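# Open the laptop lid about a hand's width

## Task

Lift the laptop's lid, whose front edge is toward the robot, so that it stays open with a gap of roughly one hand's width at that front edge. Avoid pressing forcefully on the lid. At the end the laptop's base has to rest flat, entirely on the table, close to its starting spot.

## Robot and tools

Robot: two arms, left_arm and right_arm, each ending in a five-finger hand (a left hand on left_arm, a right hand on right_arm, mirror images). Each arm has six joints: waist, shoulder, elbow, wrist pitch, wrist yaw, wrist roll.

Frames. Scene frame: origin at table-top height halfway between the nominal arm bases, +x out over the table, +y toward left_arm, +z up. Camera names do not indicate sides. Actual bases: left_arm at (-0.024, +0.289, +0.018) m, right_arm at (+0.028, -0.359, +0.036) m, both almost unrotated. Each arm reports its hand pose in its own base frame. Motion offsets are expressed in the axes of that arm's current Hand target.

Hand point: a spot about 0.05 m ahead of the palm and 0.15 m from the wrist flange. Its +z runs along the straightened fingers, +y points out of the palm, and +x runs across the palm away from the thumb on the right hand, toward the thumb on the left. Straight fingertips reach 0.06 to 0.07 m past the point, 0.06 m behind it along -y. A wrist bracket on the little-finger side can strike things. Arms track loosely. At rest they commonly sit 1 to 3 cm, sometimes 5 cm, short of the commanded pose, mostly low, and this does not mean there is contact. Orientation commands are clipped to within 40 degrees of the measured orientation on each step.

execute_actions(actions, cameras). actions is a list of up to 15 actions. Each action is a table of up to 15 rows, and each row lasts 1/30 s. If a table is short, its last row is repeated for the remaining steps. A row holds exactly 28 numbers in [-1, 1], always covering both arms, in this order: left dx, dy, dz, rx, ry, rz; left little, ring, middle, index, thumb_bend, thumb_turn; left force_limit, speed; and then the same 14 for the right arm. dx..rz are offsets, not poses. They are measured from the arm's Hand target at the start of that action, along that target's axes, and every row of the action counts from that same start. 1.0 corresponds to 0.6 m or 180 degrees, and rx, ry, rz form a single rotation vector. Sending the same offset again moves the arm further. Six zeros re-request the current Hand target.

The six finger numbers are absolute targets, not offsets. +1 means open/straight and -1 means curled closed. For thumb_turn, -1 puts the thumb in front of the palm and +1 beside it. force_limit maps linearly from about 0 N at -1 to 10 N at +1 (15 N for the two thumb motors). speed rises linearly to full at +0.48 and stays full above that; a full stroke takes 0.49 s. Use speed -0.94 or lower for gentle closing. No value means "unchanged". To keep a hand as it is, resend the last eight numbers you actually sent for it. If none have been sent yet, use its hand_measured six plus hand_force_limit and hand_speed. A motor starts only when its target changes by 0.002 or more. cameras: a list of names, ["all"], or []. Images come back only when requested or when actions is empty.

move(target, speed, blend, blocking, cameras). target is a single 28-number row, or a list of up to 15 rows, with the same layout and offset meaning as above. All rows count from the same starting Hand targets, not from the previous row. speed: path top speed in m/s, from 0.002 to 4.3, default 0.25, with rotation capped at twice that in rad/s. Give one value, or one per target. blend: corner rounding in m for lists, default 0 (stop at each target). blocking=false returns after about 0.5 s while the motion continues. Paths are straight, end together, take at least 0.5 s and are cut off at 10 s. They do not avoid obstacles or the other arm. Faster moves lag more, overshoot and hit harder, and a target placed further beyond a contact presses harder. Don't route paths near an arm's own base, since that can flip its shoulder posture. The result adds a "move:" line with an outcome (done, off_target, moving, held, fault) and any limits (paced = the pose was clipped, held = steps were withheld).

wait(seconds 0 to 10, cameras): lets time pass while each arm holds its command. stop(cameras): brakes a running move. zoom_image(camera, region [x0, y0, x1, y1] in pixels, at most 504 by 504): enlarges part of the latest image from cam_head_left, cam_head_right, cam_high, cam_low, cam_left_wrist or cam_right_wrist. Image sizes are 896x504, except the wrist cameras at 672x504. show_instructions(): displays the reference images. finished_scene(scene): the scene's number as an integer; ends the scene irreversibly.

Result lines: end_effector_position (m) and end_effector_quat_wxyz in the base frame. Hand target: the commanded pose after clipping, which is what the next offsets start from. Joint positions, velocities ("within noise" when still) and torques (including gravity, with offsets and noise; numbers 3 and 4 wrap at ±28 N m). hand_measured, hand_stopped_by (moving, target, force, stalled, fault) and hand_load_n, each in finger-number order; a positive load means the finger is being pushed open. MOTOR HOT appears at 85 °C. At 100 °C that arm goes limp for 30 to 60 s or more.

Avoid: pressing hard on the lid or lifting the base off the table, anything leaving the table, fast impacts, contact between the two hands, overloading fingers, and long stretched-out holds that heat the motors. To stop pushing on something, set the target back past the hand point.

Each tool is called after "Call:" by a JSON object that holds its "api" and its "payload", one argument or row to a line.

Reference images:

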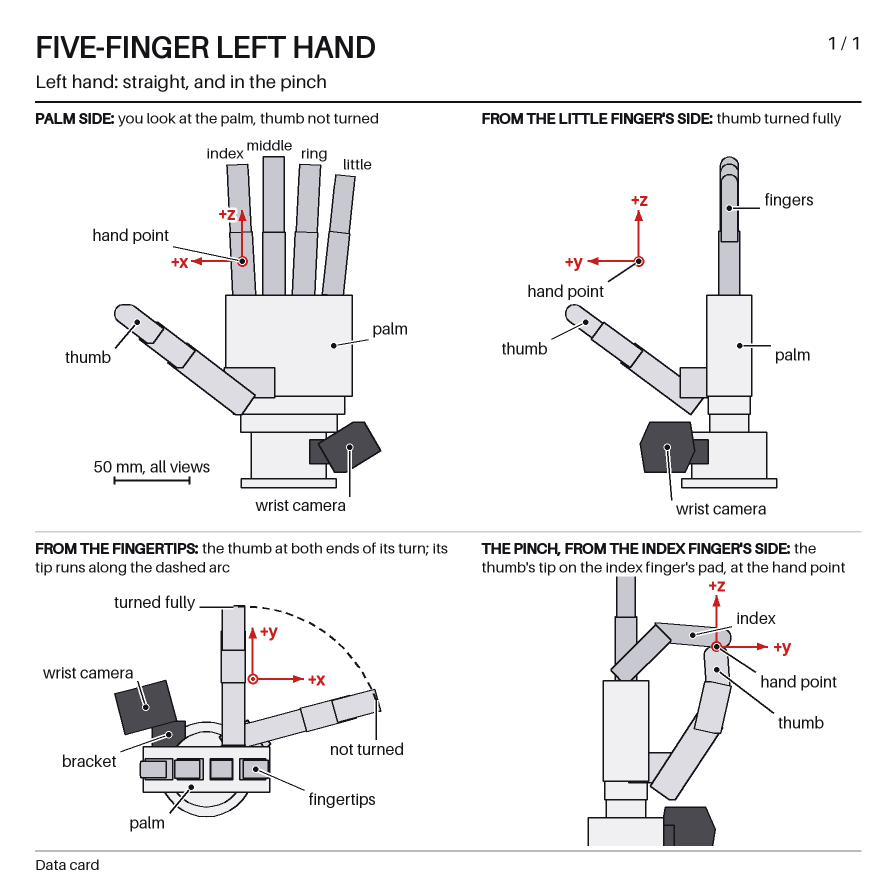

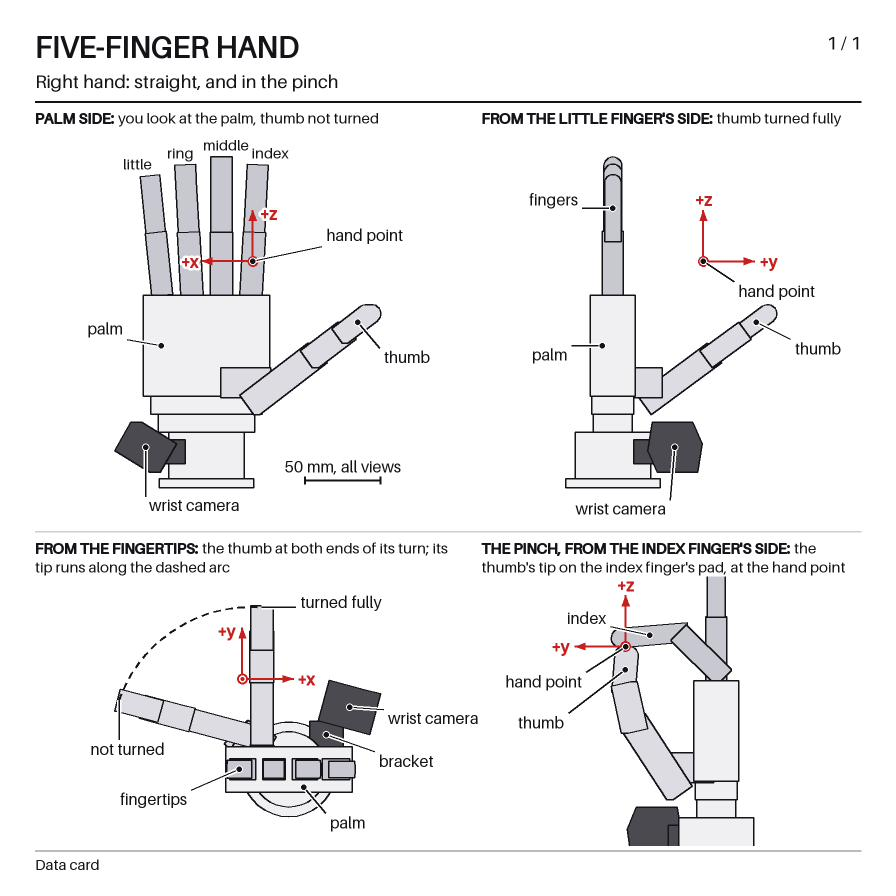

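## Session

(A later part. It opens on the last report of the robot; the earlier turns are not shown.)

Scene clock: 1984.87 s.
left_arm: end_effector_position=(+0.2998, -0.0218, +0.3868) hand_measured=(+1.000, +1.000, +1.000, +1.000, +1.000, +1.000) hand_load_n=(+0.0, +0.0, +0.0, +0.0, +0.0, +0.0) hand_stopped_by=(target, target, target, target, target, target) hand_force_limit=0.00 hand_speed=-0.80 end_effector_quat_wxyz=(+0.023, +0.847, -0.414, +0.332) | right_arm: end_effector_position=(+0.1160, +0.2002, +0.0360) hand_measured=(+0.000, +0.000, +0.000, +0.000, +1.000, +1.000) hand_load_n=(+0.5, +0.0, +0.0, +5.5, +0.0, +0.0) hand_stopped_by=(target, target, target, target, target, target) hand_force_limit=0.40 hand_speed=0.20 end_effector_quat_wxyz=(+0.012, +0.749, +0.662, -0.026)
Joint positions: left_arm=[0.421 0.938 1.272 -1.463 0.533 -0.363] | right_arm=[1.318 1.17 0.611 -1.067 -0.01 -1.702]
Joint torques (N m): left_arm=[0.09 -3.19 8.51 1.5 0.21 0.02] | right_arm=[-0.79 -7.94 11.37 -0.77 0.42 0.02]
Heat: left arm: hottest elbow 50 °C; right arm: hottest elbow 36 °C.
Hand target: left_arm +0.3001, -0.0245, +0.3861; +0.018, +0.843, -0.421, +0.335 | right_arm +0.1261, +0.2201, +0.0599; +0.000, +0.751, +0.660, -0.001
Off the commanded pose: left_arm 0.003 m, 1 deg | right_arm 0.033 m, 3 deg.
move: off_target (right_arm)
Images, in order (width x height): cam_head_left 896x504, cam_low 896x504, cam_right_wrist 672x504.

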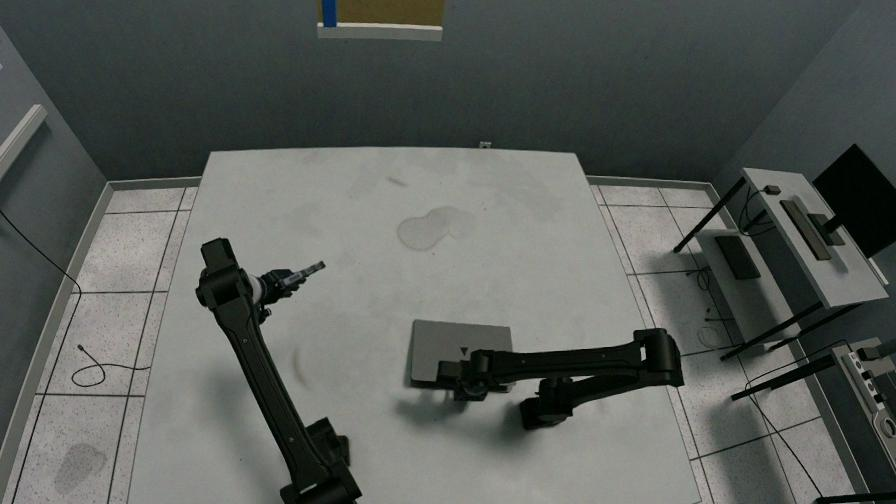

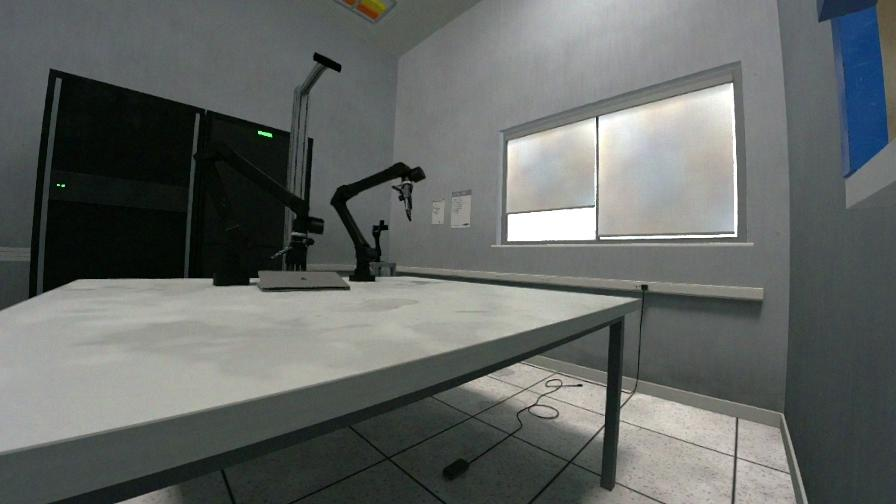

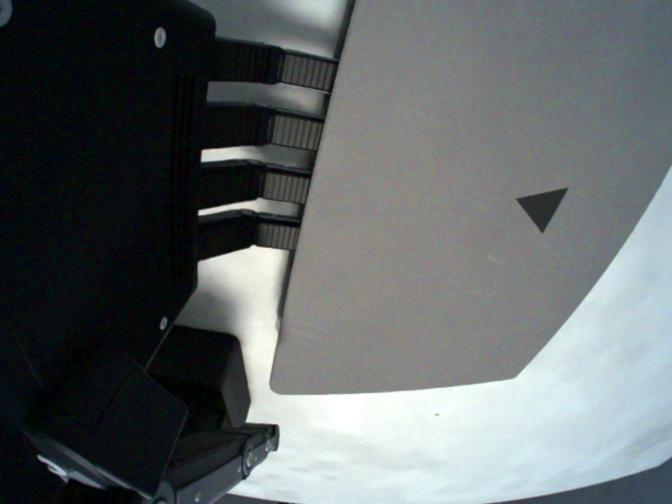

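Call:
{"api": "move", "payload": {
  "target": [0, 0, 0, 0, 0, 0, 1, 1, 1, 1, 1, 1, 0, -0.8, 0.008, 0.0167, -0.0533, 0, 0, 0, 0, 0, 0, 0, 1, 1, 0.4, 0.2],
  "speed": 0.05,
  "cameras": ["cam_right_wrist", "cam_low", "cam_head_left"]
}}

Call:
{"api": "zoom_image", "payload": {
  "camera": "cam_low",
  "region": [240, 200, 360, 300]
}}

Scene clock: 2004.93 s.
left_arm: end_effector_position=(+0.2998, -0.0218, +0.3868) hand_measured=(+1.000, +1.000, +1.000, +1.000, +1.000, +1.000) hand_load_n=(+0.0, +0.0, +0.0, +0.0, +0.0, +0.0) hand_stopped_by=(target, target, target, target, target, target) hand_force_limit=0.00 hand_speed=-0.80 end_effector_quat_wxyz=(+0.023, +0.847, -0.414, +0.332) | right_arm: end_effector_position=(+0.1243, +0.1997, +0.0629) hand_measured=(+0.000, +0.000, +0.000, +0.000, +1.000, +1.000) hand_load_n=(+0.0, +0.0, +0.0, +8.0, +0.0, +0.0) hand_stopped_by=(target, target, target, target, target, target) hand_force_limit=0.40 hand_speed=0.20 end_effector_quat_wxyz=(+0.016, +0.749, +0.661, -0.035)
Joint positions: left_arm=[0.421 0.938 1.272 -1.463 0.533 -0.363] | right_arm=[1.284 1.146 0.673 -1.173 -0.011 -1.732]
Joint torques (N m): left_arm=[0.15 -3.37 8.64 1.47 0.21 0.03] | right_arm=[-0.73 -8 12.45 -0.65 0.5 -0.05]
Heat: left arm: hottest elbow 50 °C; right arm: hottest elbow 41 °C.
Hand target: left_arm +0.3001, -0.0245, +0.3861; +0.018, +0.843, -0.421, +0.335 | right_arm +0.1367, +0.2237, +0.0918; +0.000, +0.751, +0.660, -0.001
Off the commanded pose: left_arm 0.003 m, 1 deg | right_arm 0.040 m, 4 deg.
move: off_target (right_arm)
Images, in order (width x height): cam_head_left 896x504, cam_low 896x504, cam_right_wrist 672x504.

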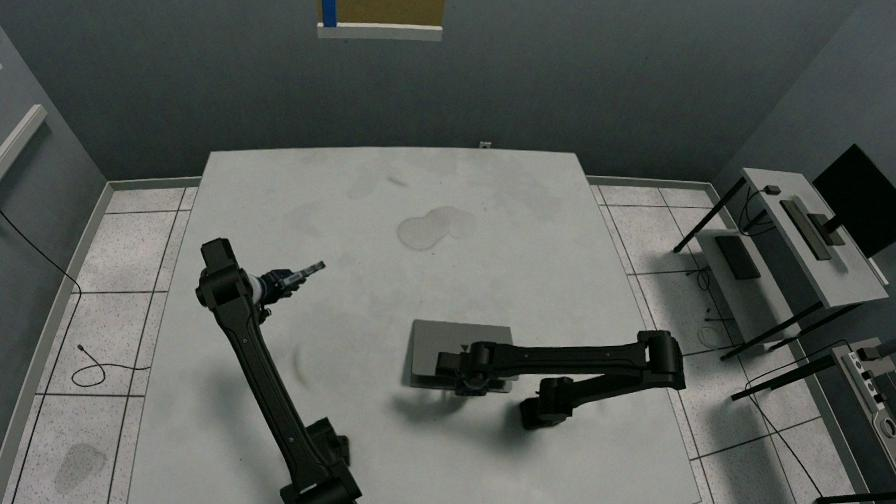

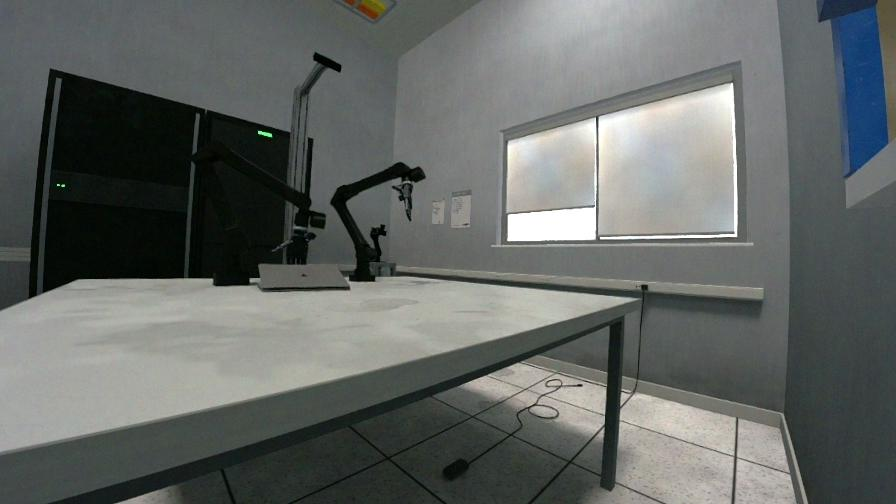

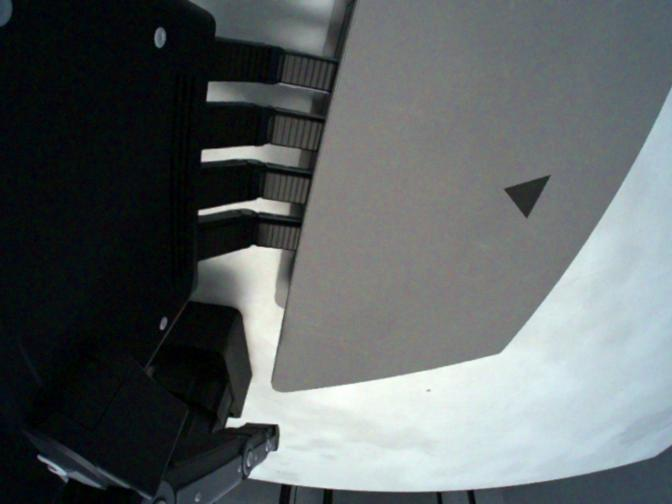

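Scaled by 4.200.

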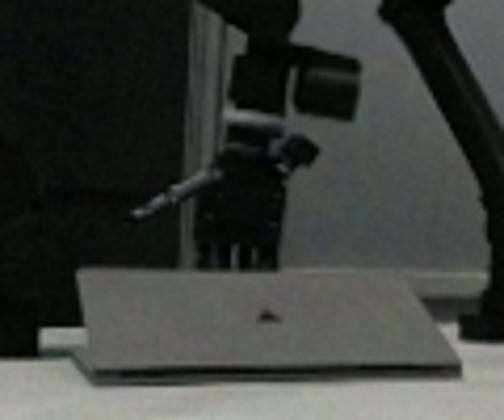

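Call:
{"api": "move", "payload": {
  "target": [0, 0, 0, 0, 0, 0, 1, 1, 1, 1, 1, 1, 0, -0.8, 0, 0.008, -0.025, 0, 0, 0, 0, 0, 0, 0, 1, 1, 0.4, 0.2],
  "speed": 0.04,
  "cameras": ["cam_right_wrist", "cam_low", "cam_head_left"]
}}

Call:
{"api": "zoom_image", "payload": {
  "camera": "cam_low",
  "region": [240, 200, 360, 300]
}}

Scene clock: 2028.10 s.
left_arm: end_effector_position=(+0.2998, -0.0218, +0.3868) hand_measured=(+1.000, +1.000, +1.000, +1.000, +1.000, +1.000) hand_load_n=(+0.0, +0.0, +0.0, +0.0, +0.0, -0.5) hand_stopped_by=(target, target, target, target, target, target) hand_force_limit=0.00 hand_speed=-0.80 end_effector_quat_wxyz=(+0.023, +0.847, -0.414, +0.332) | right_arm: end_effector_position=(+0.1287, +0.1990, +0.0762) hand_measured=(+0.000, +0.000, +0.000, +0.000, +1.000, +1.000) hand_load_n=(+0.0, +0.0, +0.0, +8.5, +0.0, +0.0) hand_stopped_by=(target, target, target, target, target, target) hand_force_limit=0.40 hand_speed=0.20 end_effector_quat_wxyz=(+0.016, +0.750, +0.661, -0.037)
Joint positions: left_arm=[0.421 0.938 1.272 -1.463 0.533 -0.363] | right_arm=[1.267 1.132 0.701 -1.22 -0.01 -1.75]
Joint torques (N m): left_arm=[0.15 -3.14 8.57 1.47 0.18 0.03] | right_arm=[-0.56 -8.47 12.88 -0.57 0.46 -0.03]
Motor temperatures (°C): left_arm=[26 29 50 26 28 25] | right_arm=[26 28 45 24 24 25]
Heat: left arm: hottest elbow 50 °C; right arm: hottest elbow 45 °C.
Hand target: left_arm +0.3001, -0.0245, +0.3861; +0.018, +0.843, -0.421, +0.335 | right_arm +0.1415, +0.2230, +0.1069; +0.000, +0.751, +0.660, -0.001
Off the commanded pose: left_arm 0.003 m, 1 deg | right_arm 0.041 m, 5 deg.
move: off_target (right_arm)
Images, in order (width x height): cam_head_left 896x504, cam_low 896x504, cam_right_wrist 672x504.

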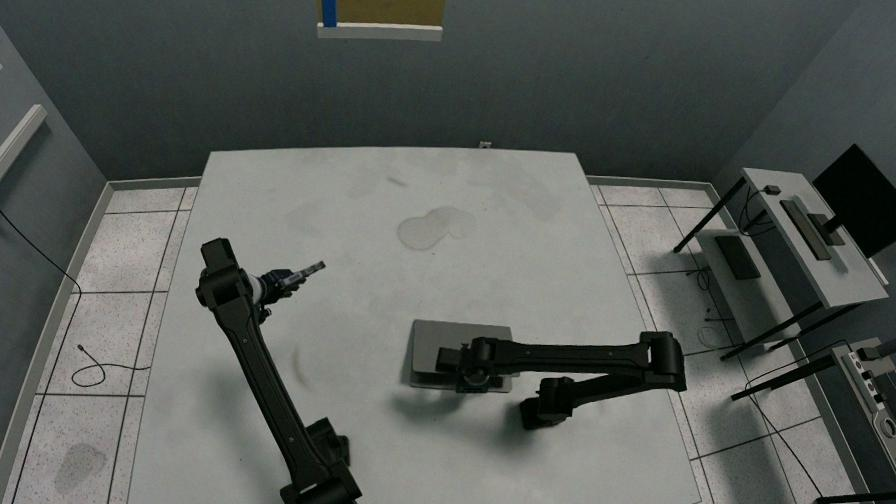

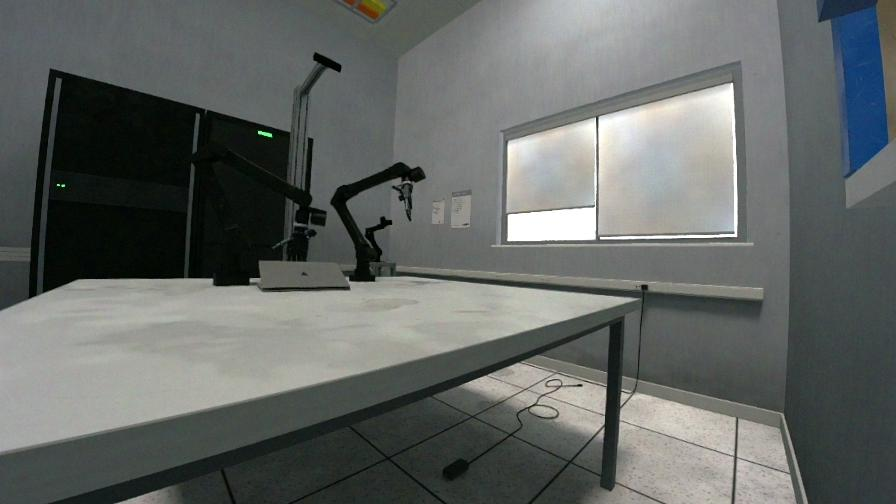

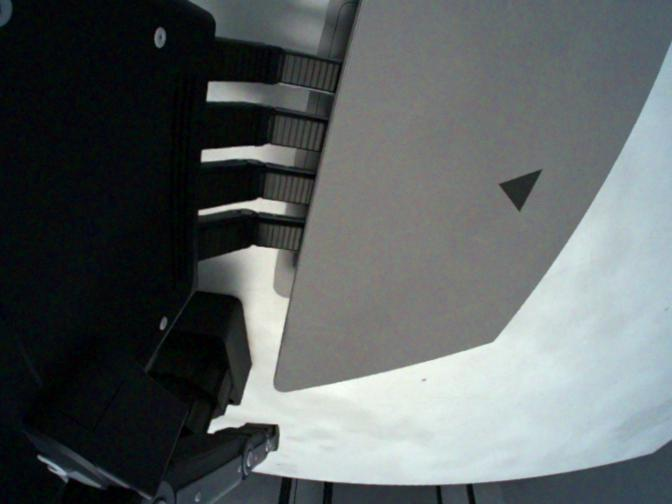

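Scaled by 4.200.

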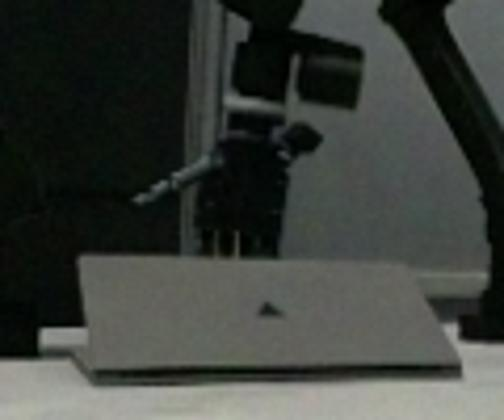

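Call:
{"api": "move", "payload": {
  "target": [
    [0, 0, 0, 0, 0, 0, 1, 1, 1, 1, 1, 1, 0, -0.8, -0.03, -0.015, 0.06, 0, 0, 0, 0, 0, 0, 0, 1, 1, 0.4, 0.2],
    [0, 0, 0, 0, 0, 0, 1, 1, 1, 1, 1, 1, 0, -0.8, -0.03, -0.15, 0.065, 0, 0, 0, 0, 0, 0, 0, 1, 1, 0.4, 0.2]
  ],
  "speed": [0.04, 0.1],
  "blend": [0.004, 0],
  "cameras": ["cam_right_wrist", "cam_low", "cam_head_left", "cam_high"]
}}

Call:
{"api": "zoom_image", "payload": {
  "camera": "cam_low",
  "region": [240, 200, 360, 300]
}}

Call:
{"api": "zoom_image", "payload": {
  "camera": "cam_high",
  "region": [490, 160, 650, 340]
}}

Scene clock: 2060.17 s.
left_arm: end_effector_position=(+0.2998, -0.0218, +0.3868) hand_measured=(+1.000, +1.000, +1.000, +1.000, +1.000, +1.000) hand_load_n=(-0.5, +0.0, +0.0, +0.0, +0.0, +0.0) hand_stopped_by=(target, target, target, target, target, target) hand_force_limit=0.00 hand_speed=-0.80 end_effector_quat_wxyz=(+0.023, +0.847, -0.414, +0.332) | right_arm: end_effector_position=(+0.0513, +0.2149, +0.0684) hand_measured=(+0.000, +0.000, +0.000, +0.000, +1.000, +1.000) hand_load_n=(+0.0, +0.0, +0.0, +0.0, +0.0, +0.0) hand_stopped_by=(target, target, target, target, target, target) hand_force_limit=0.40 hand_speed=0.20 end_effector_quat_wxyz=(+0.002, +0.749, +0.663, -0.004)
Joint positions: left_arm=[0.421 0.938 1.272 -1.463 0.533 -0.363] | right_arm=[1.589 1.096 0.658 -1.141 -0.003 -1.432]
Joint torques (N m): left_arm=[-0.03 -3.25 8.54 1.47 0.18 0.01] | right_arm=[0.79 -5.54 7.19 0.54 0.09 0.16]
Heat: left arm: hottest elbow 50 °C; right arm: hottest elbow 49 °C.
Hand target: left_arm +0.3001, -0.0245, +0.3861; +0.018, +0.843, -0.421, +0.335 | right_arm +0.0499, +0.2167, +0.0680; +0.000, +0.751, +0.660, -0.001
Off the commanded pose: left_arm 0.003 m, 1 deg | right_arm 0.002 m, 1 deg.
move: done
Images, in order (width x height): cam_head_left 896x504, cam_high 896x504, cam_low 896x504, cam_right_wrist 672x504.

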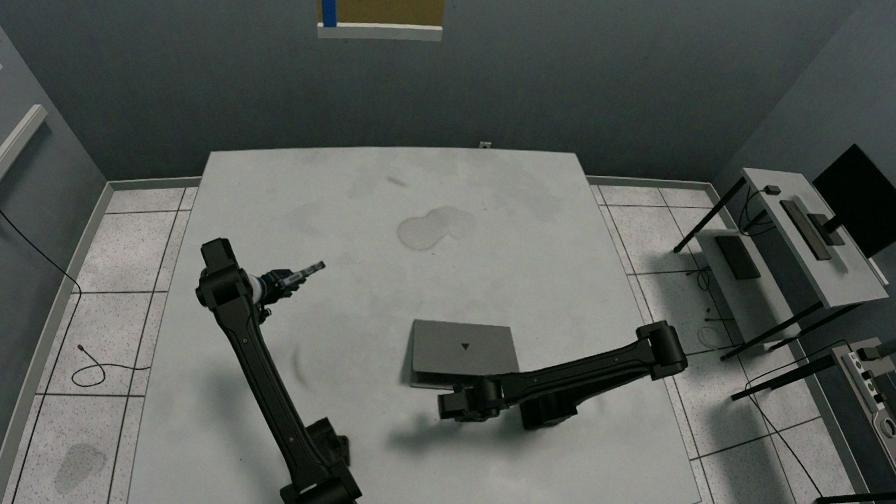

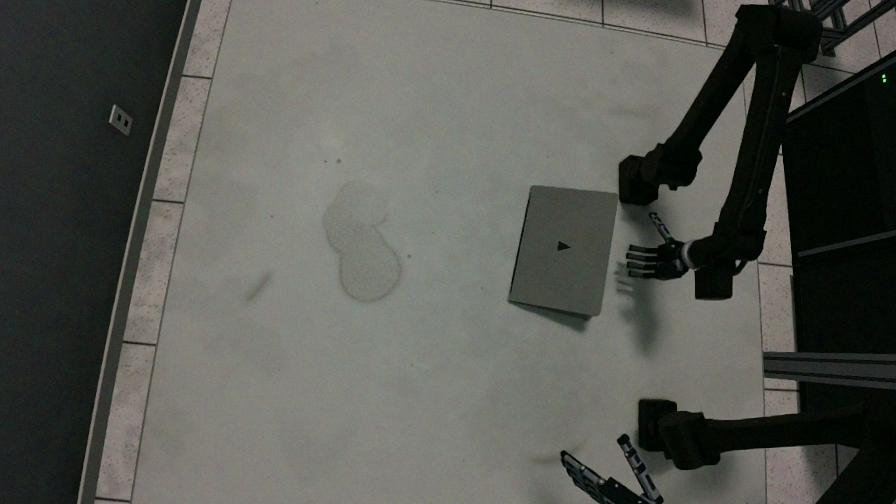

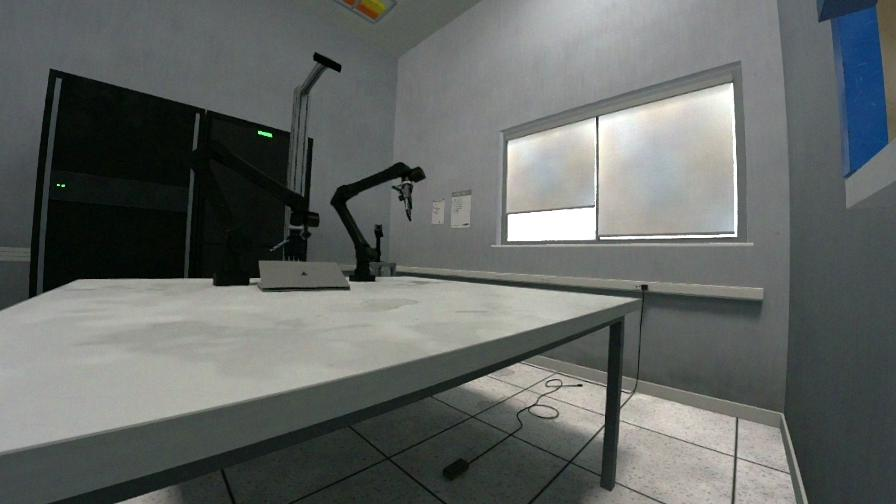

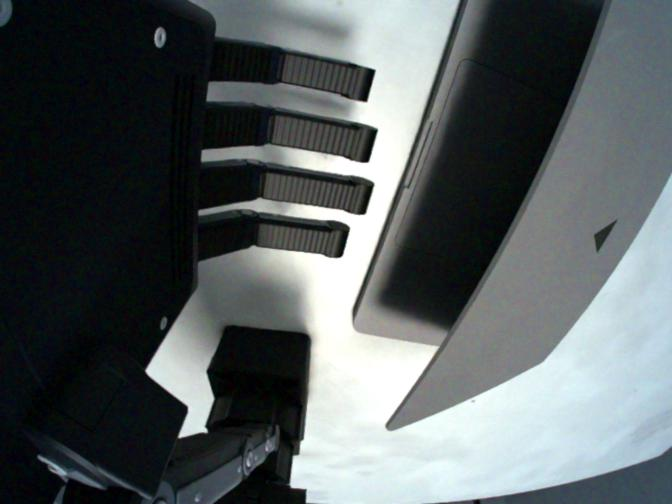

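Scaled by 4.200.

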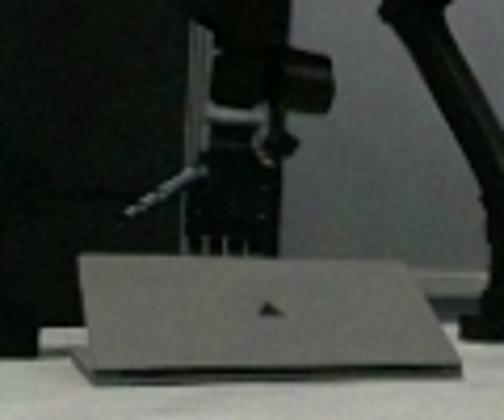

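Scaled by 2.800.

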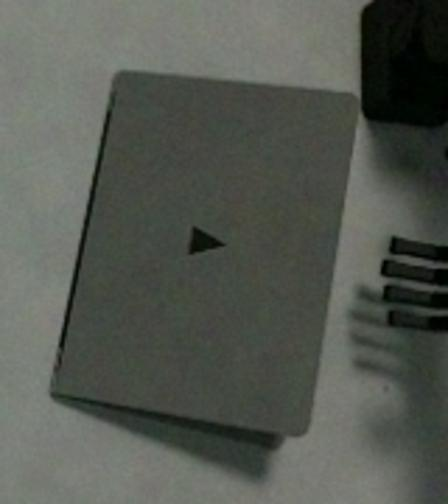

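Call:
{"api": "finished_scene", "payload": {
  "scene": 3
}}

The scene is finished: the task was done.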